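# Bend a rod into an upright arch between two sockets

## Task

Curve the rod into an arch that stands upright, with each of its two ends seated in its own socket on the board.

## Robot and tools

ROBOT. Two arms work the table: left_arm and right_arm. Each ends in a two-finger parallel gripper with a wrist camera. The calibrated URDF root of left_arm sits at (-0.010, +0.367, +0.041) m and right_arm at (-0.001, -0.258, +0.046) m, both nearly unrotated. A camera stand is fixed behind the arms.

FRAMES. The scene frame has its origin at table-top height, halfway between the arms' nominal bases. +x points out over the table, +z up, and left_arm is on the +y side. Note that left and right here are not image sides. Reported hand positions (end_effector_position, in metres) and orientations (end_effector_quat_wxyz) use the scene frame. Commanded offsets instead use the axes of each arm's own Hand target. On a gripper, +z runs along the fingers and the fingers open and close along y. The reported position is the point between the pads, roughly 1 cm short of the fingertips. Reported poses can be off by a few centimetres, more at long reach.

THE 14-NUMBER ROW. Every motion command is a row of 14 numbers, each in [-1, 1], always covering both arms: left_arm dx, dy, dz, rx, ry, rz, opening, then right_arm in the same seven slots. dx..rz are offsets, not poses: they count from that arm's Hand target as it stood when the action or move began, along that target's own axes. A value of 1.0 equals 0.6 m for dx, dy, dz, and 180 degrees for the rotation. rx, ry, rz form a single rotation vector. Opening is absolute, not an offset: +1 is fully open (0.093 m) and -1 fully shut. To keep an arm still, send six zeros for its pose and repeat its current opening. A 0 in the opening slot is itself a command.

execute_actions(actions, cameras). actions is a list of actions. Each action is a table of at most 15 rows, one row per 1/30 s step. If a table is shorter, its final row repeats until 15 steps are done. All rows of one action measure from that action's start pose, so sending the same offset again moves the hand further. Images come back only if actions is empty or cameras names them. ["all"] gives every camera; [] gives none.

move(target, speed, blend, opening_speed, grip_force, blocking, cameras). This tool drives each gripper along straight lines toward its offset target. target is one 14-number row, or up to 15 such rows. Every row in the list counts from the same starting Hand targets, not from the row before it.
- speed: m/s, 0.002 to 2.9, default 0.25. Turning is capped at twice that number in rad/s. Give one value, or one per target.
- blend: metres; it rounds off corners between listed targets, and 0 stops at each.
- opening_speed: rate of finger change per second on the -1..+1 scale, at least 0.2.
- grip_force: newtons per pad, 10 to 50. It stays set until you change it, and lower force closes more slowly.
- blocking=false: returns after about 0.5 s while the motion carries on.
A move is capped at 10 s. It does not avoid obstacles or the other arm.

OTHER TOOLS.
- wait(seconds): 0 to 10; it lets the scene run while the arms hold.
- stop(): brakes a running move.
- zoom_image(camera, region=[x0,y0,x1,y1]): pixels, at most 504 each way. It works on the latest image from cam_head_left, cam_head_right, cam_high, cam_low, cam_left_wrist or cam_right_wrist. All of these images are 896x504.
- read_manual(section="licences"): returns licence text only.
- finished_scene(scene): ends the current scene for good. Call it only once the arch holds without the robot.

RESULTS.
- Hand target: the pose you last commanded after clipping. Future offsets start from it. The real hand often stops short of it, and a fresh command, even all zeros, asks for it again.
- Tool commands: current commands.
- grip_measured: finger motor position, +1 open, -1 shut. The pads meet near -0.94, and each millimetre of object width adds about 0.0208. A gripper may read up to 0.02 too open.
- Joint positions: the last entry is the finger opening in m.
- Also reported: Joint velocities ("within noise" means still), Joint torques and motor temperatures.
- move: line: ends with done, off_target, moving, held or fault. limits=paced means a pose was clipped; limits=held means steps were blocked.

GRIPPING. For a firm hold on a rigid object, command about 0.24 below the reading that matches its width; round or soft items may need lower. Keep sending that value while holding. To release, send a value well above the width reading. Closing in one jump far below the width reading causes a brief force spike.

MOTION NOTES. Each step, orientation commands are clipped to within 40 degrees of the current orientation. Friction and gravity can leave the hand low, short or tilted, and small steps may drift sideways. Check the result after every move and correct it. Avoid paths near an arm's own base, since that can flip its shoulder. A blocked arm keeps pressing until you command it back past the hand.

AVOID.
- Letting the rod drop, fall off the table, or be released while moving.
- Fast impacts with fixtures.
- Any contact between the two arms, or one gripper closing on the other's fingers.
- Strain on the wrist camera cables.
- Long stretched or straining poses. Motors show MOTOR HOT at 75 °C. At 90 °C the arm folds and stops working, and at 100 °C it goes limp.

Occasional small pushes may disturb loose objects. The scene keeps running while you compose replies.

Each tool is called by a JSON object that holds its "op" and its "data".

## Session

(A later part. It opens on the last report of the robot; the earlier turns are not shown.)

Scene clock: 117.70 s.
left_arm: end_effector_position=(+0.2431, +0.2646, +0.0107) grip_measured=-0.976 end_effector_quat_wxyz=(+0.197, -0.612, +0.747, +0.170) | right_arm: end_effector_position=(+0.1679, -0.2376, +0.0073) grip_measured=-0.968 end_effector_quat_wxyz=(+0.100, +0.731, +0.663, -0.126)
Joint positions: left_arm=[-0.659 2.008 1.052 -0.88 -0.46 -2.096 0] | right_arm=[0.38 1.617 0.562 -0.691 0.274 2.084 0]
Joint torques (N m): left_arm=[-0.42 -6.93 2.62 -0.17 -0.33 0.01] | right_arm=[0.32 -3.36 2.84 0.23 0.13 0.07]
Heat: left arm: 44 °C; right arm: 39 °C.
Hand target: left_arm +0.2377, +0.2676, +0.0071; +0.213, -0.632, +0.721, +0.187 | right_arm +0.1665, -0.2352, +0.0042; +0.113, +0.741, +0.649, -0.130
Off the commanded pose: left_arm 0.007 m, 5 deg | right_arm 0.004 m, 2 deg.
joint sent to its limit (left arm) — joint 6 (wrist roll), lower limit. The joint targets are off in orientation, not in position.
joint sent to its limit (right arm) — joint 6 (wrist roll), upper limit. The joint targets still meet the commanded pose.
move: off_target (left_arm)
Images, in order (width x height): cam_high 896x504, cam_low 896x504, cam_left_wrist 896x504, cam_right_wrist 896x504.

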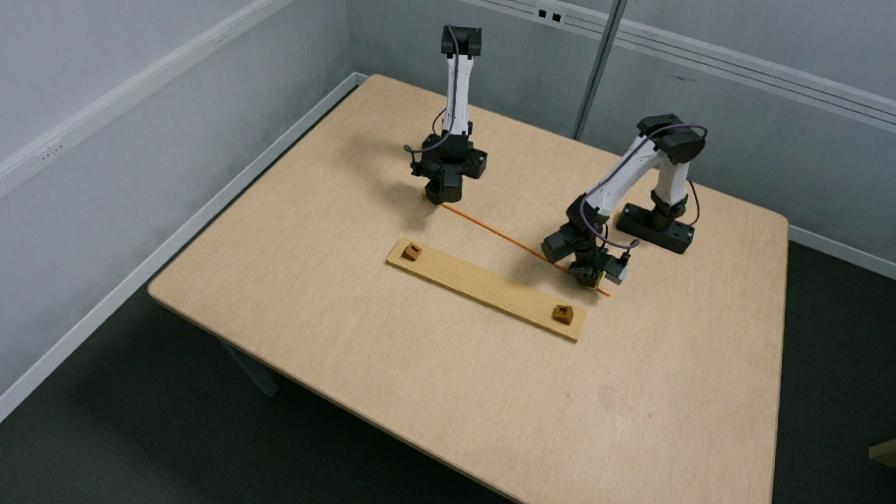

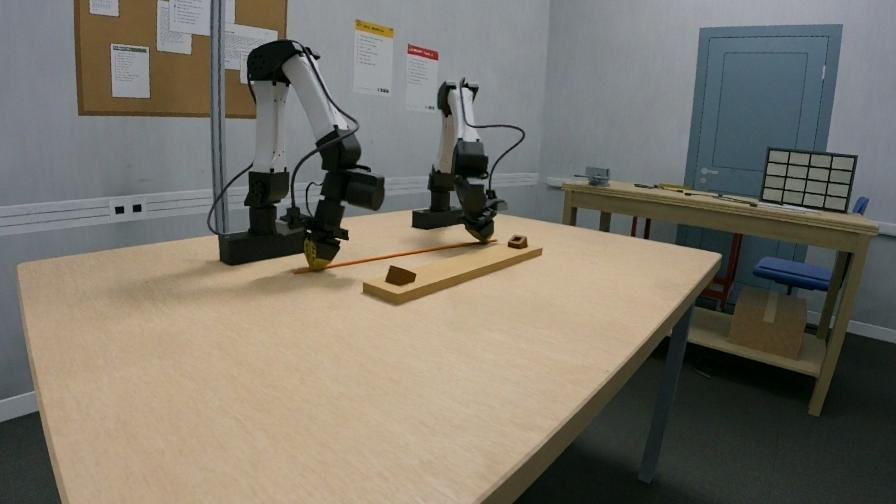

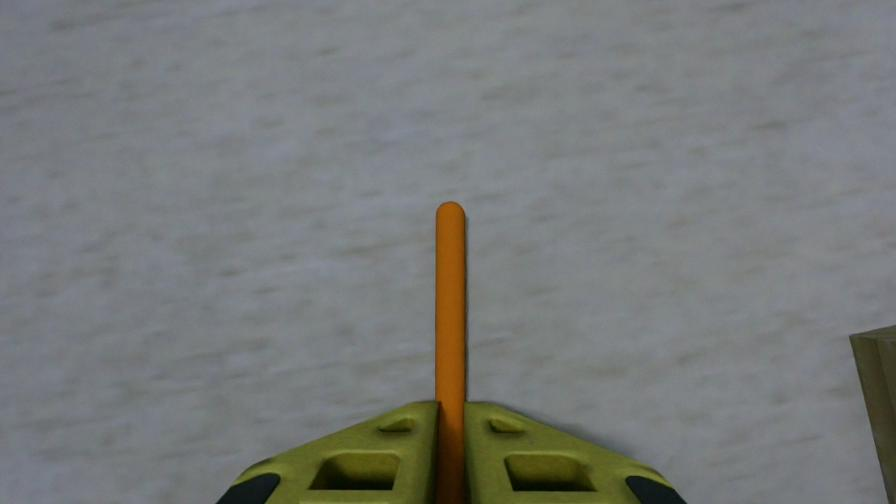

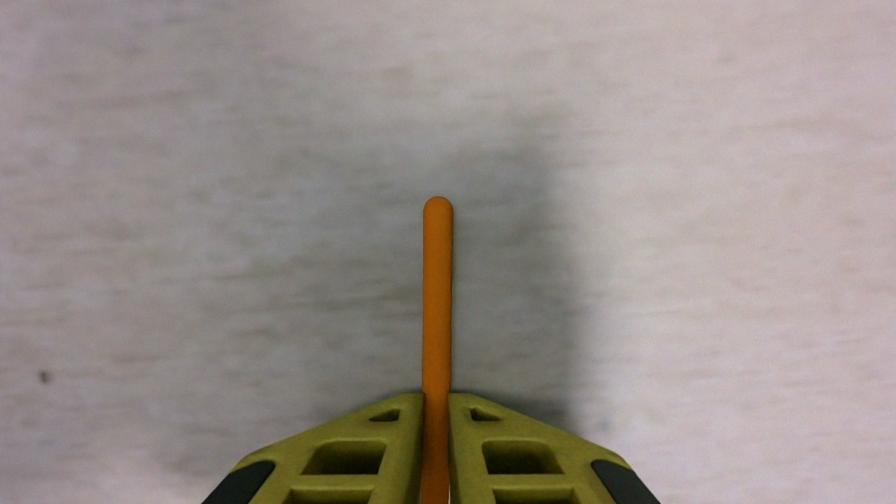

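{"op": "move", "data": {"target": [-0.1705,-0.231,-0.2037,-0.0227,0.0167,-0.035,-1,-0.0525,0.35,-0.263,-0.0143,0.011,-0.039,-1], "speed": 0.15, "cameras": ["all"]}}

Scene clock: 151.93 s.
left_arm: end_effector_position=(+0.3744, +0.2690, +0.1585) grip_measured=-0.977 end_effector_quat_wxyz=(-0.191, +0.683, -0.688, -0.158) | right_arm: end_effector_position=(+0.3742, -0.2367, +0.1569) grip_measured=-0.972 end_effector_quat_wxyz=(+0.107, +0.699, +0.698, -0.110)
Joint positions: left_arm=[-0.44 2.215 2.03 -1.569 -0.468 -2.049 0] | right_arm=[0.179 2.024 1.762 -1.373 0.302 1.773 0]
Joint torques (N m): left_arm=[-0.18 -9.61 7.76 -0.22 -0.41 0.22] | right_arm=[-1.01 -7.75 7.82 0.13 0.25 -0.11]
Heat: left arm: 44 °C; right arm: 38 °C.
Hand target: left_arm +0.3776, +0.2688, +0.1653; -0.182, +0.683, -0.683, -0.184 | right_arm +0.3780, -0.2391, +0.1631; +0.110, +0.699, +0.698, -0.109
Off the commanded pose: left_arm 0.008 m, 3 deg | right_arm 0.008 m, 0 deg.
joint sent to its limit (left arm) — joint 4 (wrist pitch), lower limit. The joint targets are off in orientation, not in position.
move: off_target (left_arm)

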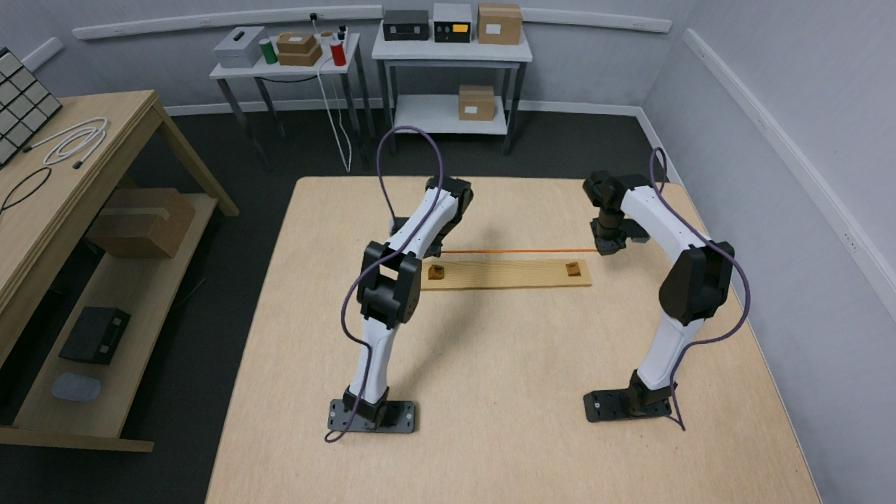

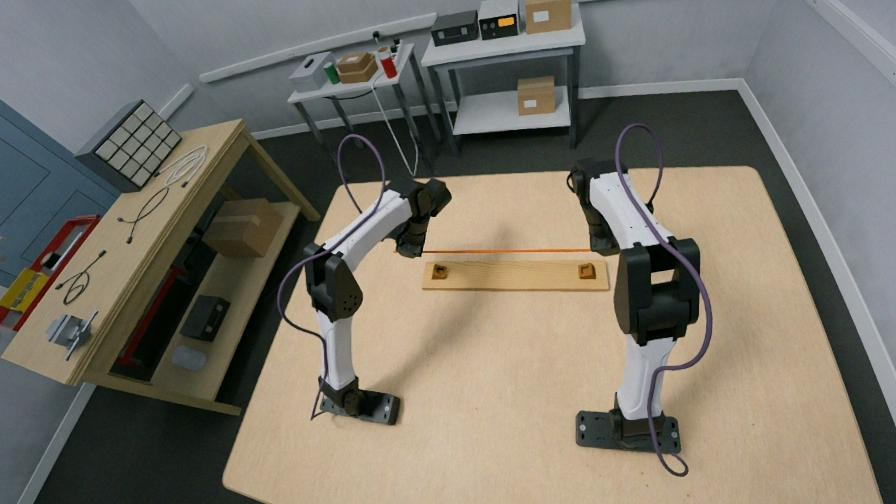

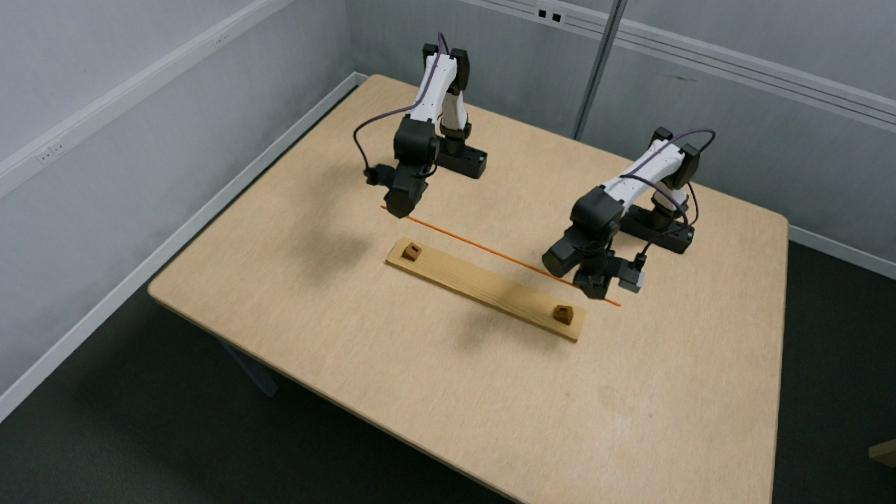

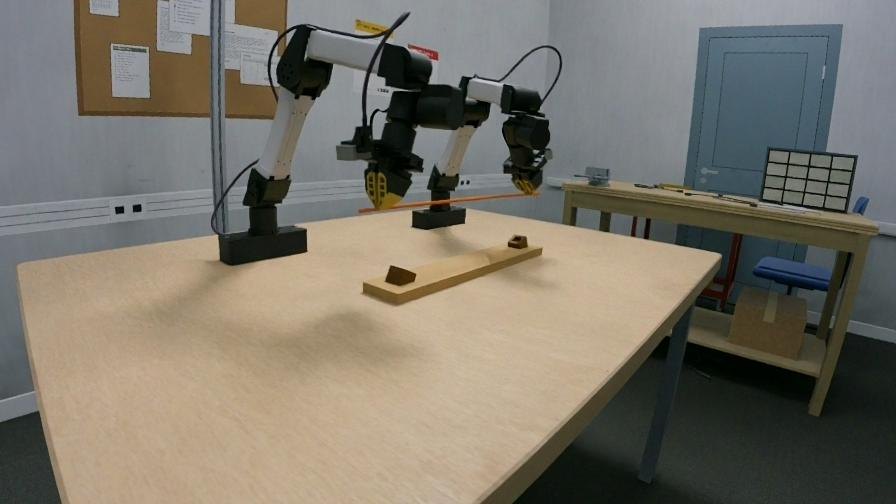

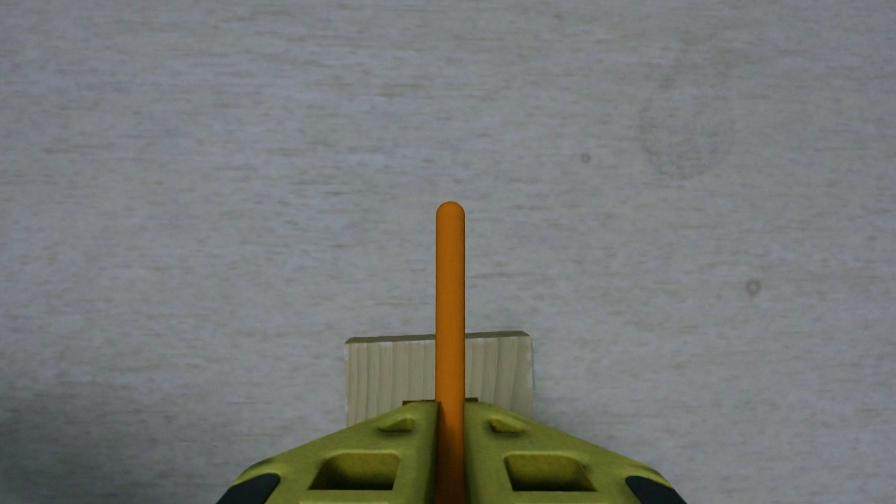

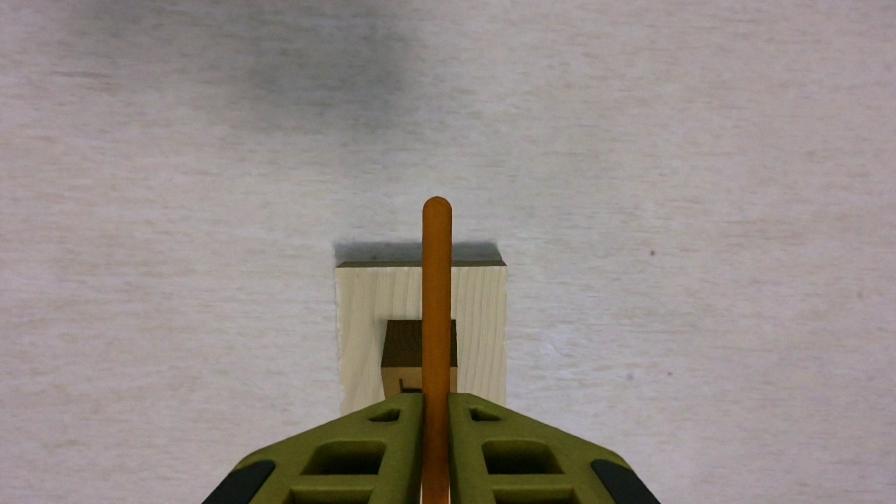

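{"op": "zoom_image", "data": {"camera": "cam_low", "region": [360, 255, 440, 310]}}

{"op": "zoom_image", "data": {"camera": "cam_low", "region": [490, 225, 550, 265]}}

{"op": "zoom_image", "data": {"camera": "cam_high", "region": [540, 290, 600, 345]}}

{"op": "zoom_image", "data": {"camera": "cam_head_right", "region": [560, 250, 620, 295]}}

Scaled by 6.300 from the camera's 896x504 image, which has a finer 1280x720 frame.

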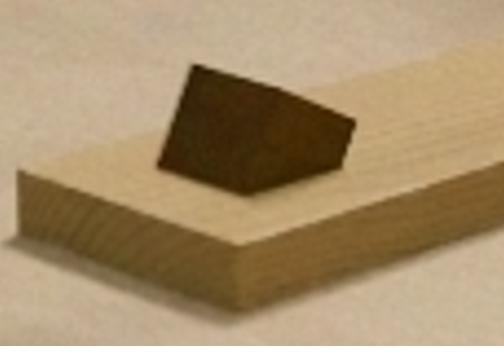

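Scaled by 8.400 from the camera's 896x504 image, which has a finer 1280x720 frame.

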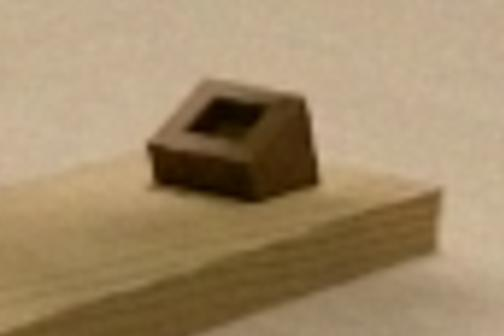

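Scaled by 8.400 from the camera's 896x504 image, which has a finer 1280x720 frame.

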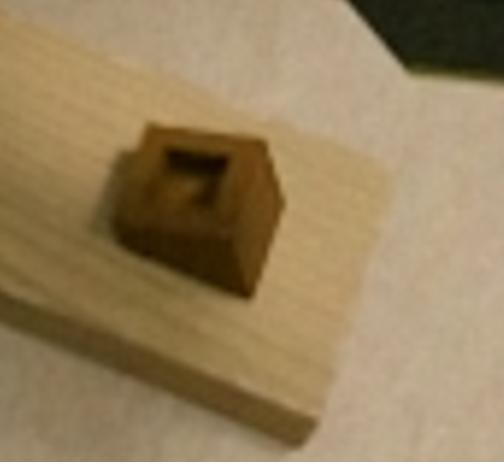

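Scaled by 8.400 from the camera's 896x504 image, which has a finer 1280x720 frame.

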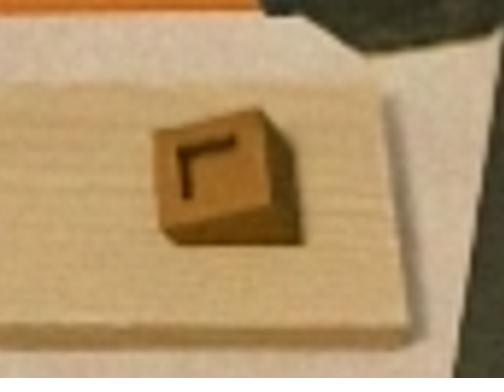

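{"op": "move", "data": {"target": [[0.0159,-0.0007,-0.0092,0,0.111,0,-1,-0.0016,0.0117,0.0005,0,0.111,0,-1],[0.0418,-0.0007,-0.0242,0,0.233,0,-1,0.0276,0.0117,-0.009,0,0.233,0,-1],[0.0787,-0.0007,-0.0454,0,0.322,0,-1,0.0682,0.0117,-0.0221,0,0.322,0,-1],[0.1068,-0.0007,-0.0617,0,0.35,0,-1,0.0994,0.0117,-0.0323,0,0.35,0,-1]], "blend": [0.01,0.01,0.01,0], "speed": 0.12, "cameras": ["all"]}}

Scene clock: 200.77 s.
left_arm: end_effector_position=(+0.3780, +0.2137, +0.1420) grip_measured=-0.977 end_effector_quat_wxyz=(+0.190, +0.694, -0.677, +0.154) | right_arm: end_effector_position=(+0.3857, -0.1954, +0.1596) grip_measured=-0.972 end_effector_quat_wxyz=(-0.242, +0.668, +0.659, +0.248)
Joint positions: left_arm=[-0.182 2.076 1.752 -1.199 0.492 -1.791 0] | right_arm=[-0.132 2.059 1.694 -1.293 -0.703 1.432 0]
Joint torques (N m): left_arm=[-2.09 -13.29 4.83 0.77 0.85 -0.03] | right_arm=[1.42 -8.01 4.25 0.35 -1.33 -0.05]
Motor temperatures (°C): left_arm=[30 53 44 31 28 29 31] | right_arm=[28 40 42 34 30 31 31]
Heat: left arm: 53 °C; right arm: 42 °C.
Hand target: left_arm +0.3779, +0.1947, +0.1654; +0.202, +0.678, -0.678, +0.200 | right_arm +0.3851, -0.1764, +0.1634; -0.270, +0.653, +0.653, +0.272
Off the commanded pose: left_arm 0.030 m, 6 deg | right_arm 0.019 m, 5 deg.
move: off_target (left_arm, right_arm)

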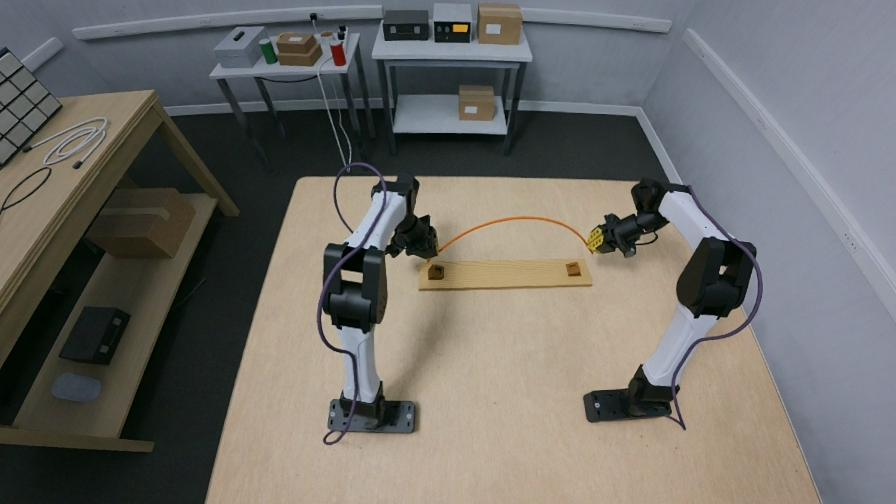

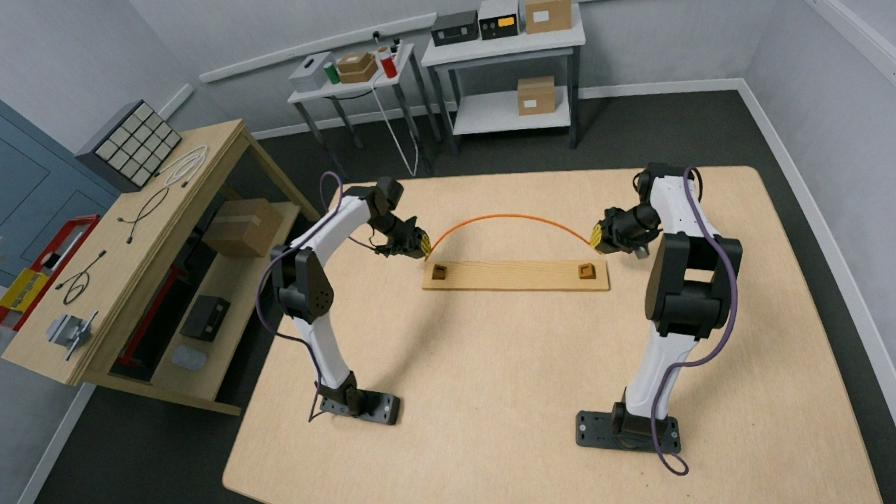

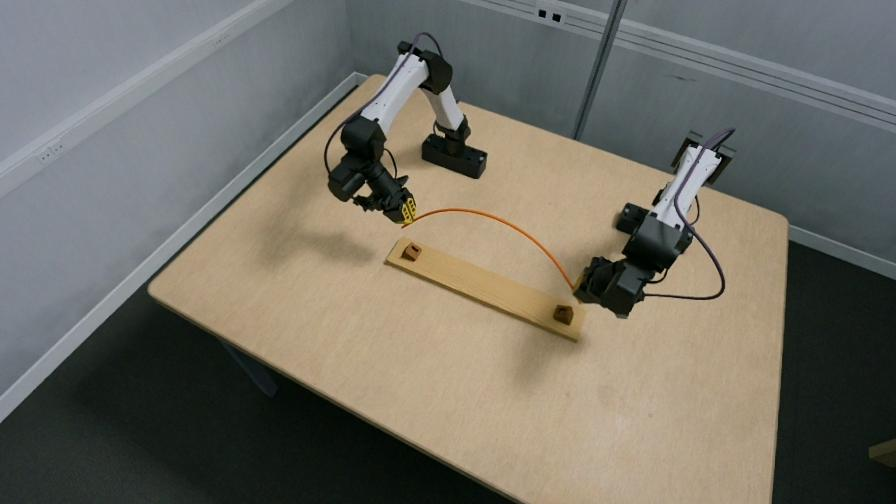

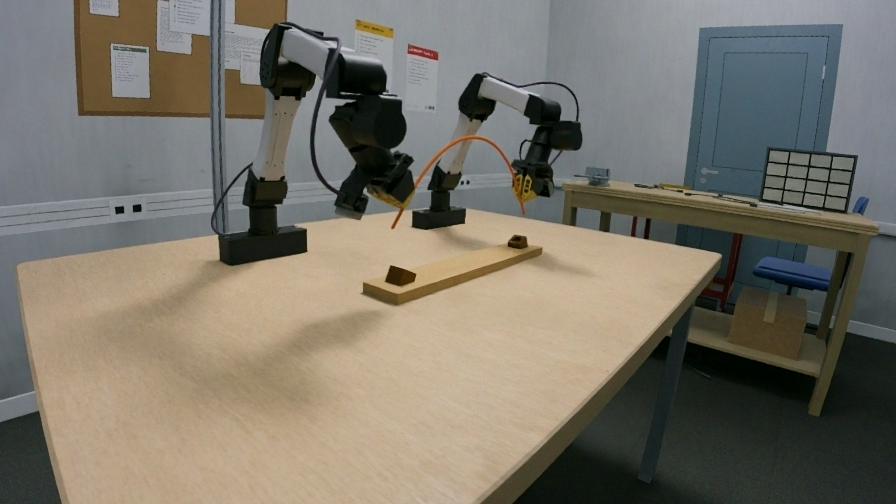

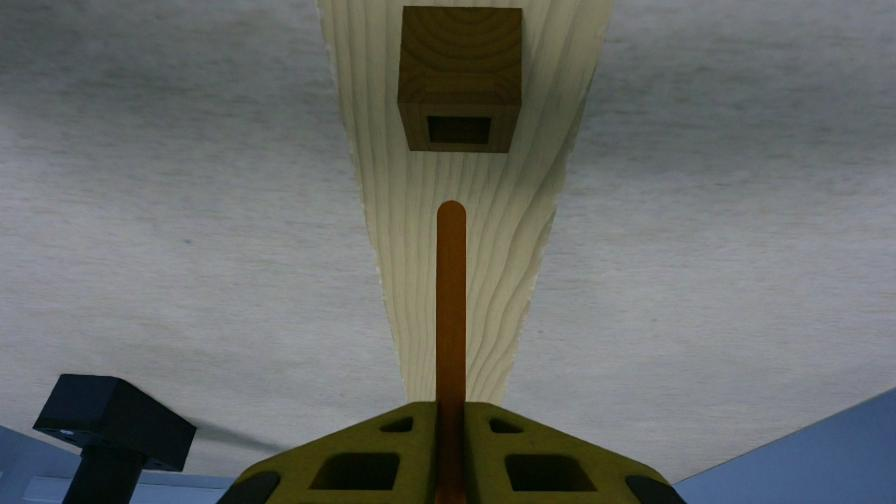

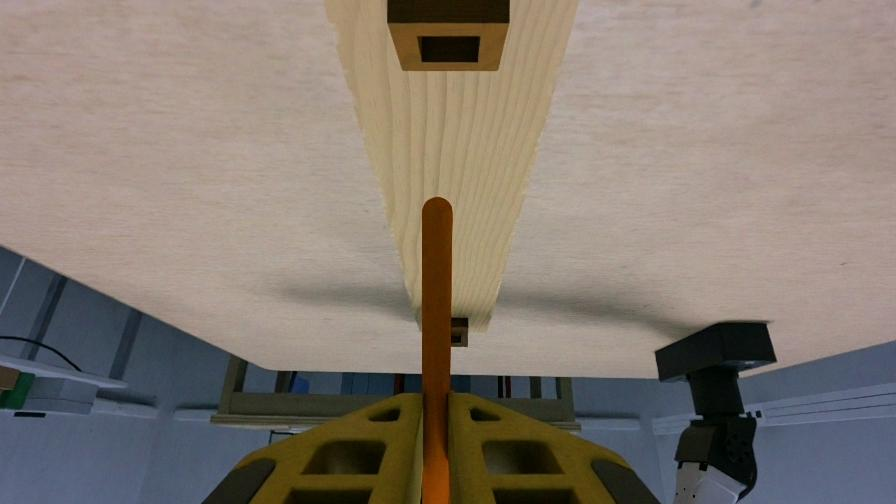

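{"op": "move", "data": {"target": [0.0088,-0.005,0.0813,0,0.028,0,-1,-0.0247,-0.0067,0.1084,0,0.025,0,-1], "speed": 0.1, "cameras": ["cam_left_wrist","cam_right_wrist","cam_low","cam_high"]}}

Scene clock: 223.47 s.
left_arm: end_effector_position=(+0.3827, +0.1890, +0.1157) grip_measured=-0.977 end_effector_quat_wxyz=(+0.204, +0.689, -0.667, +0.195) | right_arm: end_effector_position=(+0.3852, -0.1645, +0.1007) grip_measured=-0.972 end_effector_quat_wxyz=(-0.267, +0.660, +0.646, +0.277)
Joint positions: left_arm=[-0.215 2.074 1.615 -0.98 0.558 -1.858 0] | right_arm=[-0.079 2.097 1.472 -0.983 -0.789 1.509 0]
Joint torques (N m): left_arm=[-3.19 -10.43 4.94 1.03 0.97 -0.04] | right_arm=[2.67 -8.53 3.9 0.51 -1.26 0.06]
Motor temperatures (°C): left_arm=[30 62 42 31 29 29 31] | right_arm=[28 41 41 34 31 31 31]
Heat: left arm: 62 °C; right arm: 41 °C.
Hand target: left_arm +0.3809, +0.1637, +0.1275; +0.232, +0.669, -0.668, +0.230 | right_arm +0.3812, -0.1409, +0.1069; -0.296, +0.642, +0.642, +0.298
Off the commanded pose: left_arm 0.028 m, 6 deg | right_arm 0.025 m, 5 deg.
move: off_target (left_arm, right_arm)
Images, in order (width x height): cam_high 896x504, cam_low 896x504, cam_left_wrist 896x504, cam_right_wrist 896x504.

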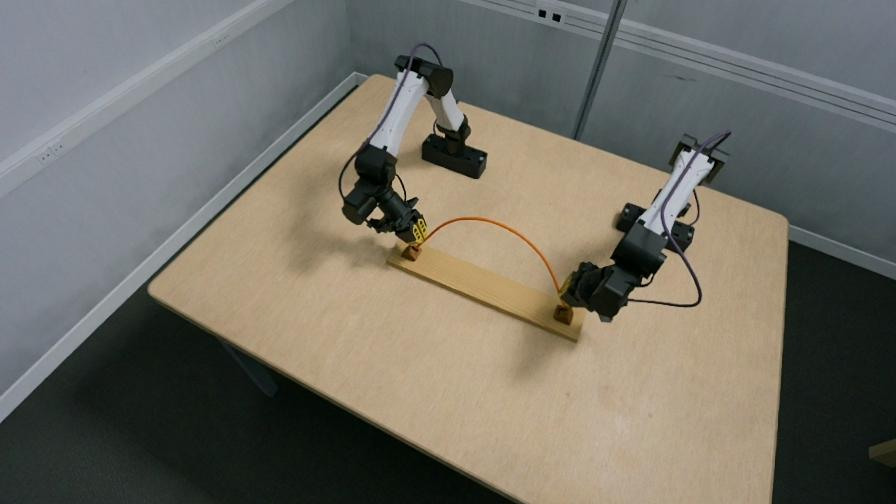

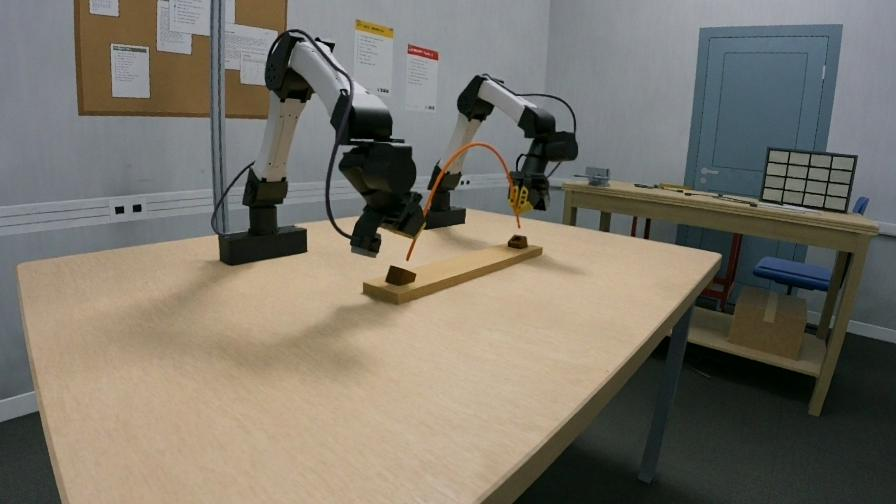

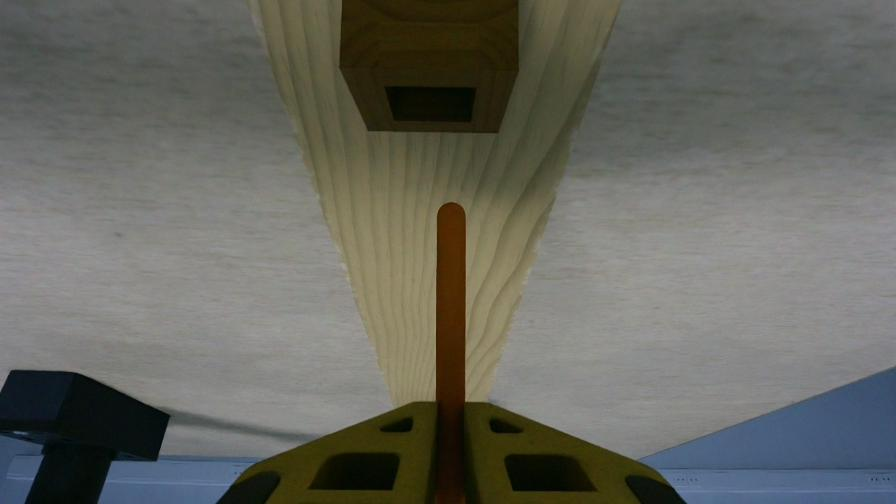

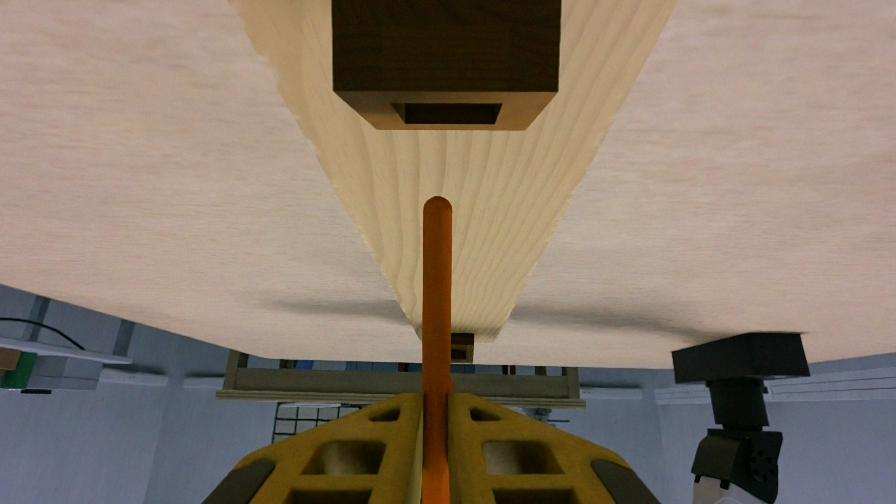

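{"op": "move", "data": {"target": [[-0.0042,0.0083,0.0242,0,0,0,-1,0.0043,-0.005,0.005,0,0,0,-1],[-0.0505,0.0083,0.043,0,0,0,-1,-0.0435,-0.005,0.013,0,0,0,-1]], "speed": 0.08, "cameras": ["cam_left_wrist","cam_right_wrist","cam_low","cam_high"]}}

Scene clock: 241.07 s.
left_arm: end_effector_position=(+0.3761, +0.1912, +0.0831) grip_measured=-0.977 end_effector_quat_wxyz=(+0.205, +0.693, -0.662, +0.198) | right_arm: end_effector_position=(+0.3796, -0.1669, +0.0764) grip_measured=-0.972 end_effector_quat_wxyz=(-0.272, +0.660, +0.645, +0.273)
Joint positions: left_arm=[-0.212 2.077 1.483 -0.836 0.562 -1.87 0] | right_arm=[-0.087 2.132 1.42 -0.923 -0.79 1.492 0]
Joint torques (N m): left_arm=[-2 -8.98 4.89 1.06 0.95 0.22] | right_arm=[0.92 -8.24 4.08 0.42 -1.27 -0.17]
Motor temperatures (°C): left_arm=[31 59 42 31 29 29 31] | right_arm=[29 43 40 34 32 31 31]
Heat: left arm: 59 °C; right arm: 43 °C.
Hand target: left_arm +0.3758, +0.1716, +0.0885; +0.232, +0.669, -0.668, +0.230 | right_arm +0.3783, -0.1518, +0.0820; -0.296, +0.642, +0.642, +0.298
Off the commanded pose: left_arm 0.020 m, 6 deg | right_arm 0.016 m, 4 deg.
move: off_target (left_arm, right_arm)
Images, in order (width x height): cam_high 896x504, cam_low 896x504, cam_left_wrist 896x504, cam_right_wrist 896x504.

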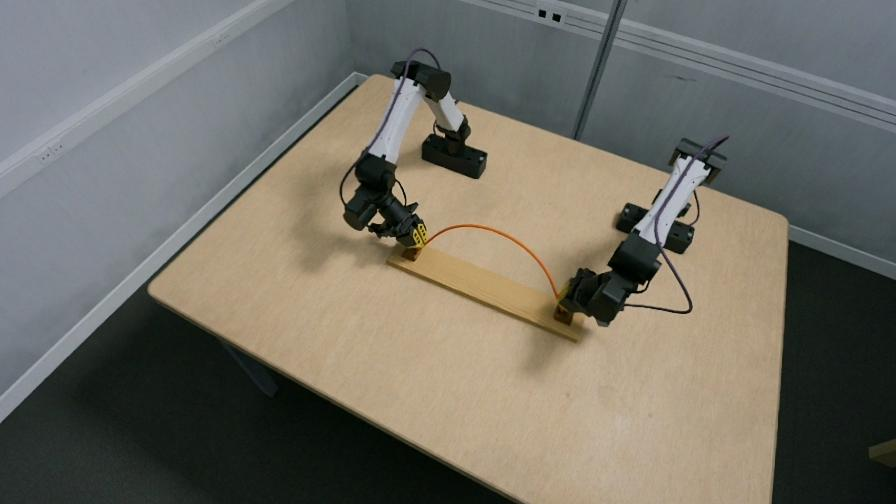

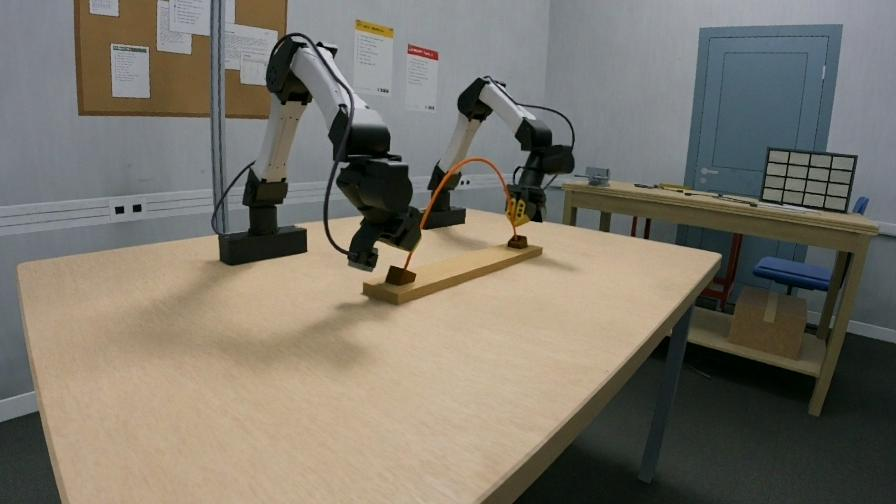

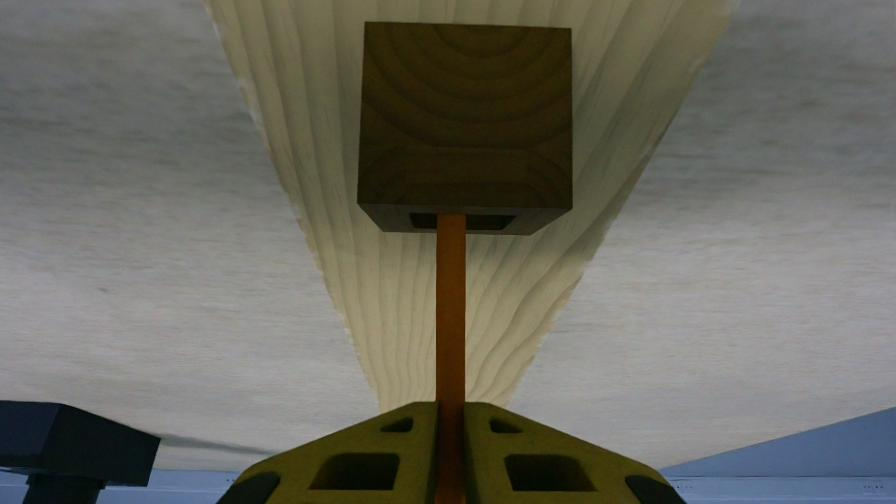

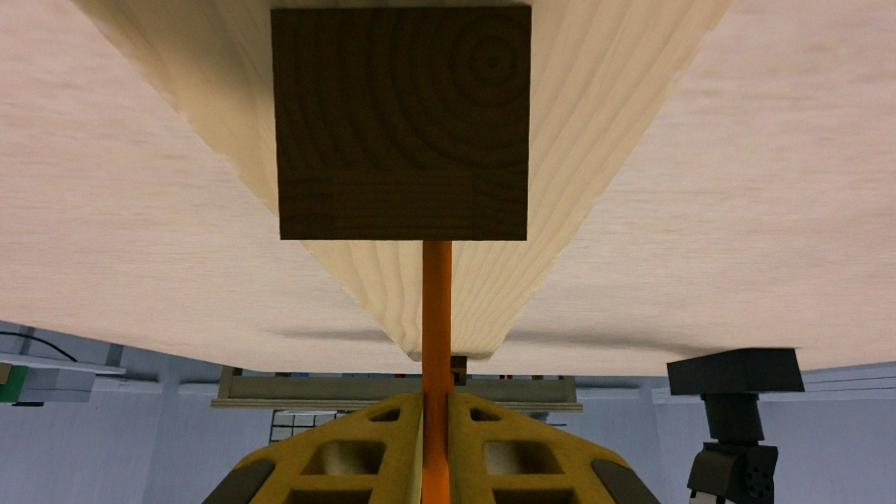

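{"op": "zoom_image", "data": {"camera": "cam_high", "region": [530, 270, 600, 345]}}

{"op": "zoom_image", "data": {"camera": "cam_low", "region": [360, 220, 440, 310]}}

{"op": "zoom_image", "data": {"camera": "cam_right_wrist", "region": [270, 200, 540, 400]}}

Scaled by 6.720 from the camera's 896x504 image, which has a finer 1280x720 frame.

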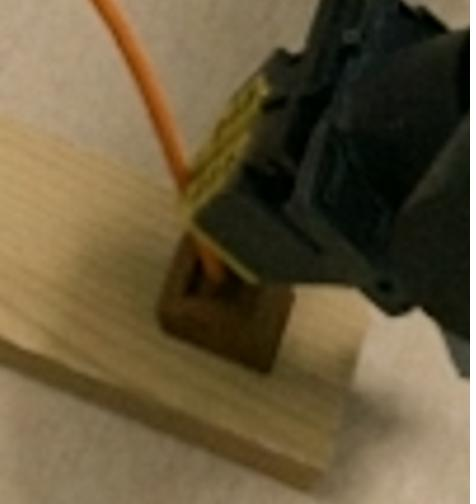

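Scaled by 5.600 from the camera's 896x504 image, which has a finer 1280x720 frame.

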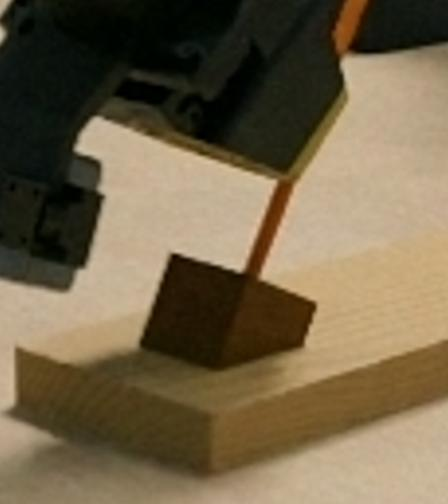

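Scaled by 1.867 from the camera's 896x504 image, which has a finer 1280x720 frame.

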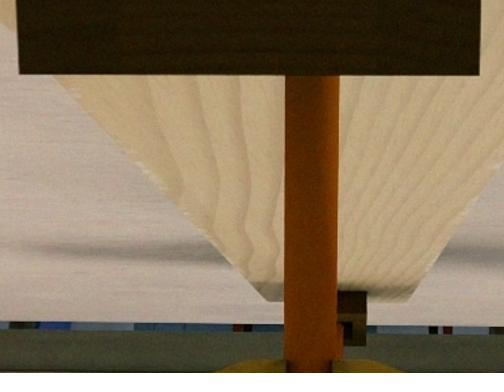

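{"op": "move", "data": {"target": [-0.027,-0.0017,0.0128,0,0,0,-1,-0.0205,0.0067,0.0042,0,0,0,-1], "speed": 0.05, "cameras": ["cam_left_wrist","cam_right_wrist","cam_low","cam_high"]}}

Scene clock: 251.90 s.
left_arm: end_effector_position=(+0.3776, +0.1917, +0.0753) grip_measured=-0.977 end_effector_quat_wxyz=(+0.215, +0.686, -0.662, +0.212) | right_arm: end_effector_position=(+0.3800, -0.1682, +0.0720) grip_measured=-0.972 end_effector_quat_wxyz=(-0.283, +0.656, +0.640, +0.282)
Joint positions: left_arm=[-0.197 2.091 1.457 -0.791 0.599 -1.849 0] | right_arm=[-0.1 2.154 1.42 -0.92 -0.82 1.471 0]
Joint torques (N m): left_arm=[-1.5 -8.2 4.41 1.03 0.68 0.23] | right_arm=[0.81 -7.1 5.01 0.46 -0.97 -0.15]
Motor temperatures (°C): left_arm=[30 56 41 31 30 29 31] | right_arm=[29 43 40 33 32 31 31]
Heat: left arm: 56 °C; right arm: 43 °C.
Hand target: left_arm +0.3767, +0.1796, +0.0725; +0.232, +0.669, -0.668, +0.230 | right_arm +0.3823, -0.1578, +0.0709; -0.296, +0.642, +0.642, +0.298
Off the commanded pose: left_arm 0.012 m, 3 deg | right_arm 0.011 m, 3 deg.
move: off_target (left_arm, right_arm)
Images, in order (width x height): cam_high 896x504, cam_low 896x504, cam_left_wrist 896x504, cam_right_wrist 896x504.

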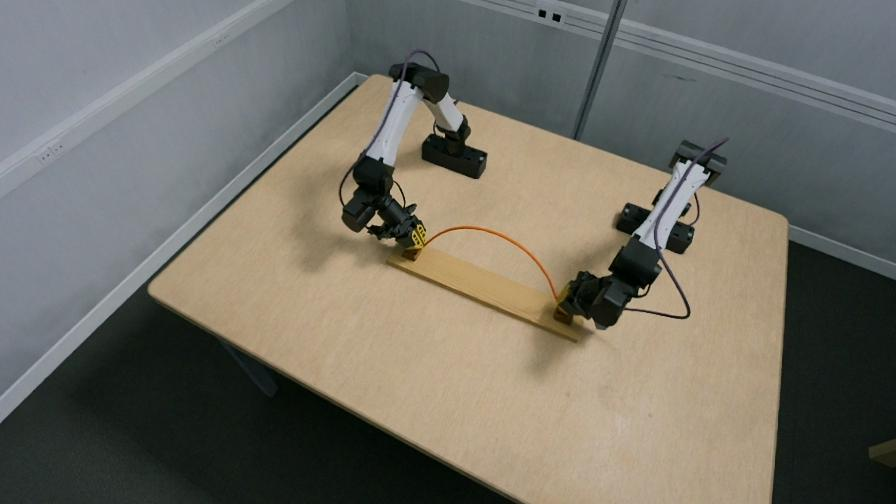

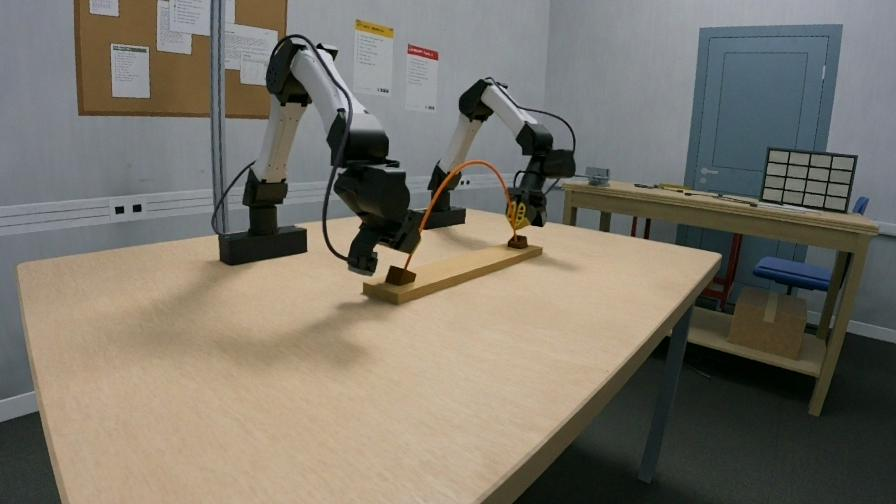

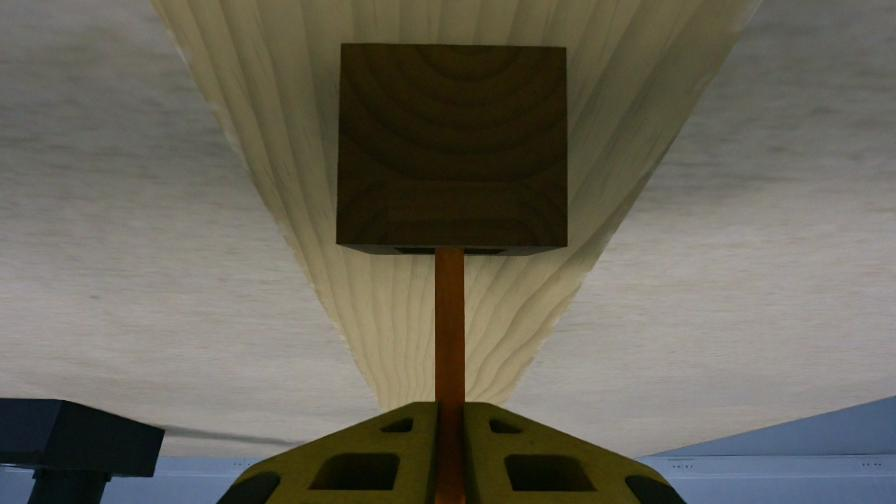

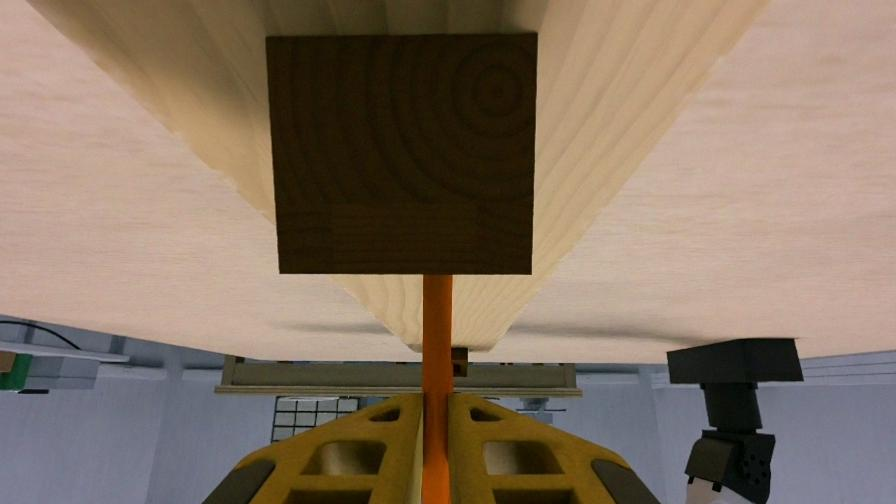

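{"op": "move", "data": {"target": [-0.0155,0,0.0063,0,0,0,-1,-0.0164,0,0.003,0,0,0,-1], "speed": 0.05, "cameras": ["cam_left_wrist","cam_right_wrist"]}}

Scene clock: 259.83 s.
left_arm: end_effector_position=(+0.3780, +0.1916, +0.0736) grip_measured=-0.977 end_effector_quat_wxyz=(+0.224, +0.680, -0.661, +0.223) | right_arm: end_effector_position=(+0.3806, -0.1687, +0.0713) grip_measured=-0.972 end_effector_quat_wxyz=(-0.293, +0.651, +0.635, +0.294)
Joint positions: left_arm=[-0.187 2.095 1.443 -0.769 0.629 -1.837 0] | right_arm=[-0.111 2.168 1.42 -0.92 -0.852 1.453 0]
Joint torques (N m): left_arm=[-1.26 -7.46 4 1.06 0.44 0.25] | right_arm=[0.66 -6.52 4.67 0.53 -0.65 -0.13]
Heat: left arm: 54 °C; right arm: 43 °C.
Hand target: left_arm +0.3766, +0.1846, +0.0636; +0.232, +0.669, -0.668, +0.230 | right_arm +0.3823, -0.1628, +0.0623; -0.296, +0.642, +0.642, +0.298
Off the commanded pose: left_arm 0.012 m, 2 deg | right_arm 0.011 m, 1 deg.
move: off_target (left_arm, right_arm)
Images, in order (width x height): cam_left_wrist 896x504, cam_right_wrist 896x504.

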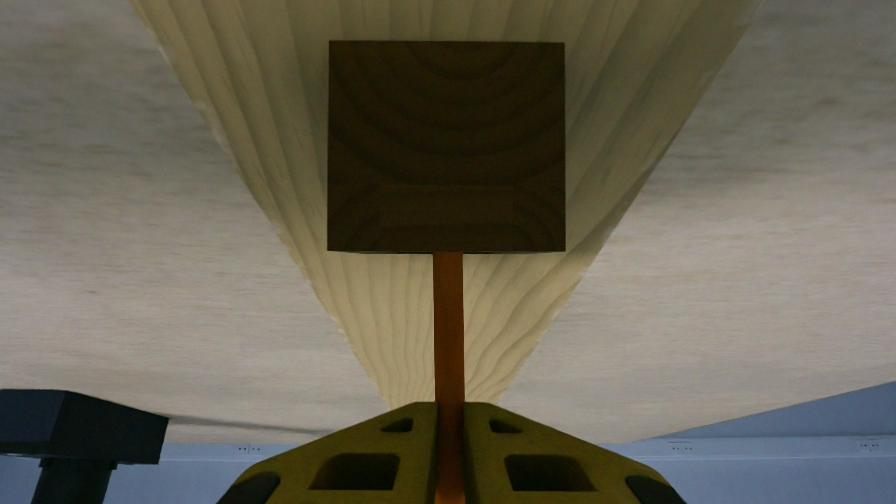

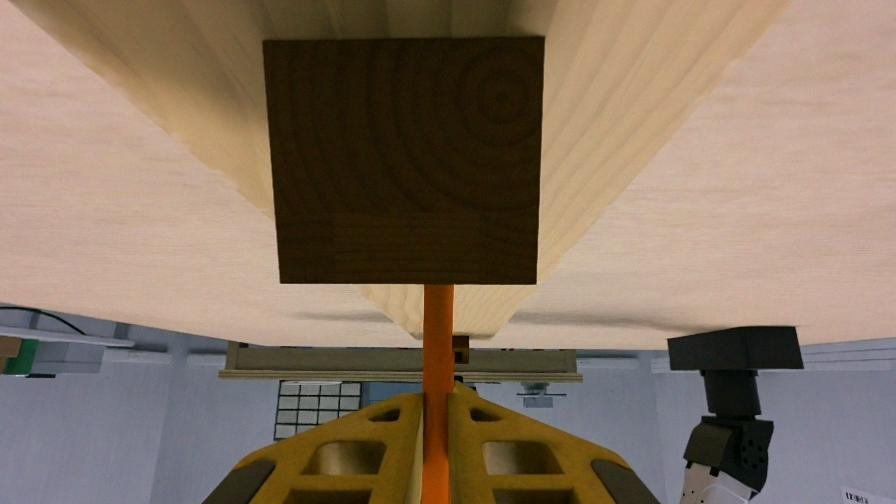

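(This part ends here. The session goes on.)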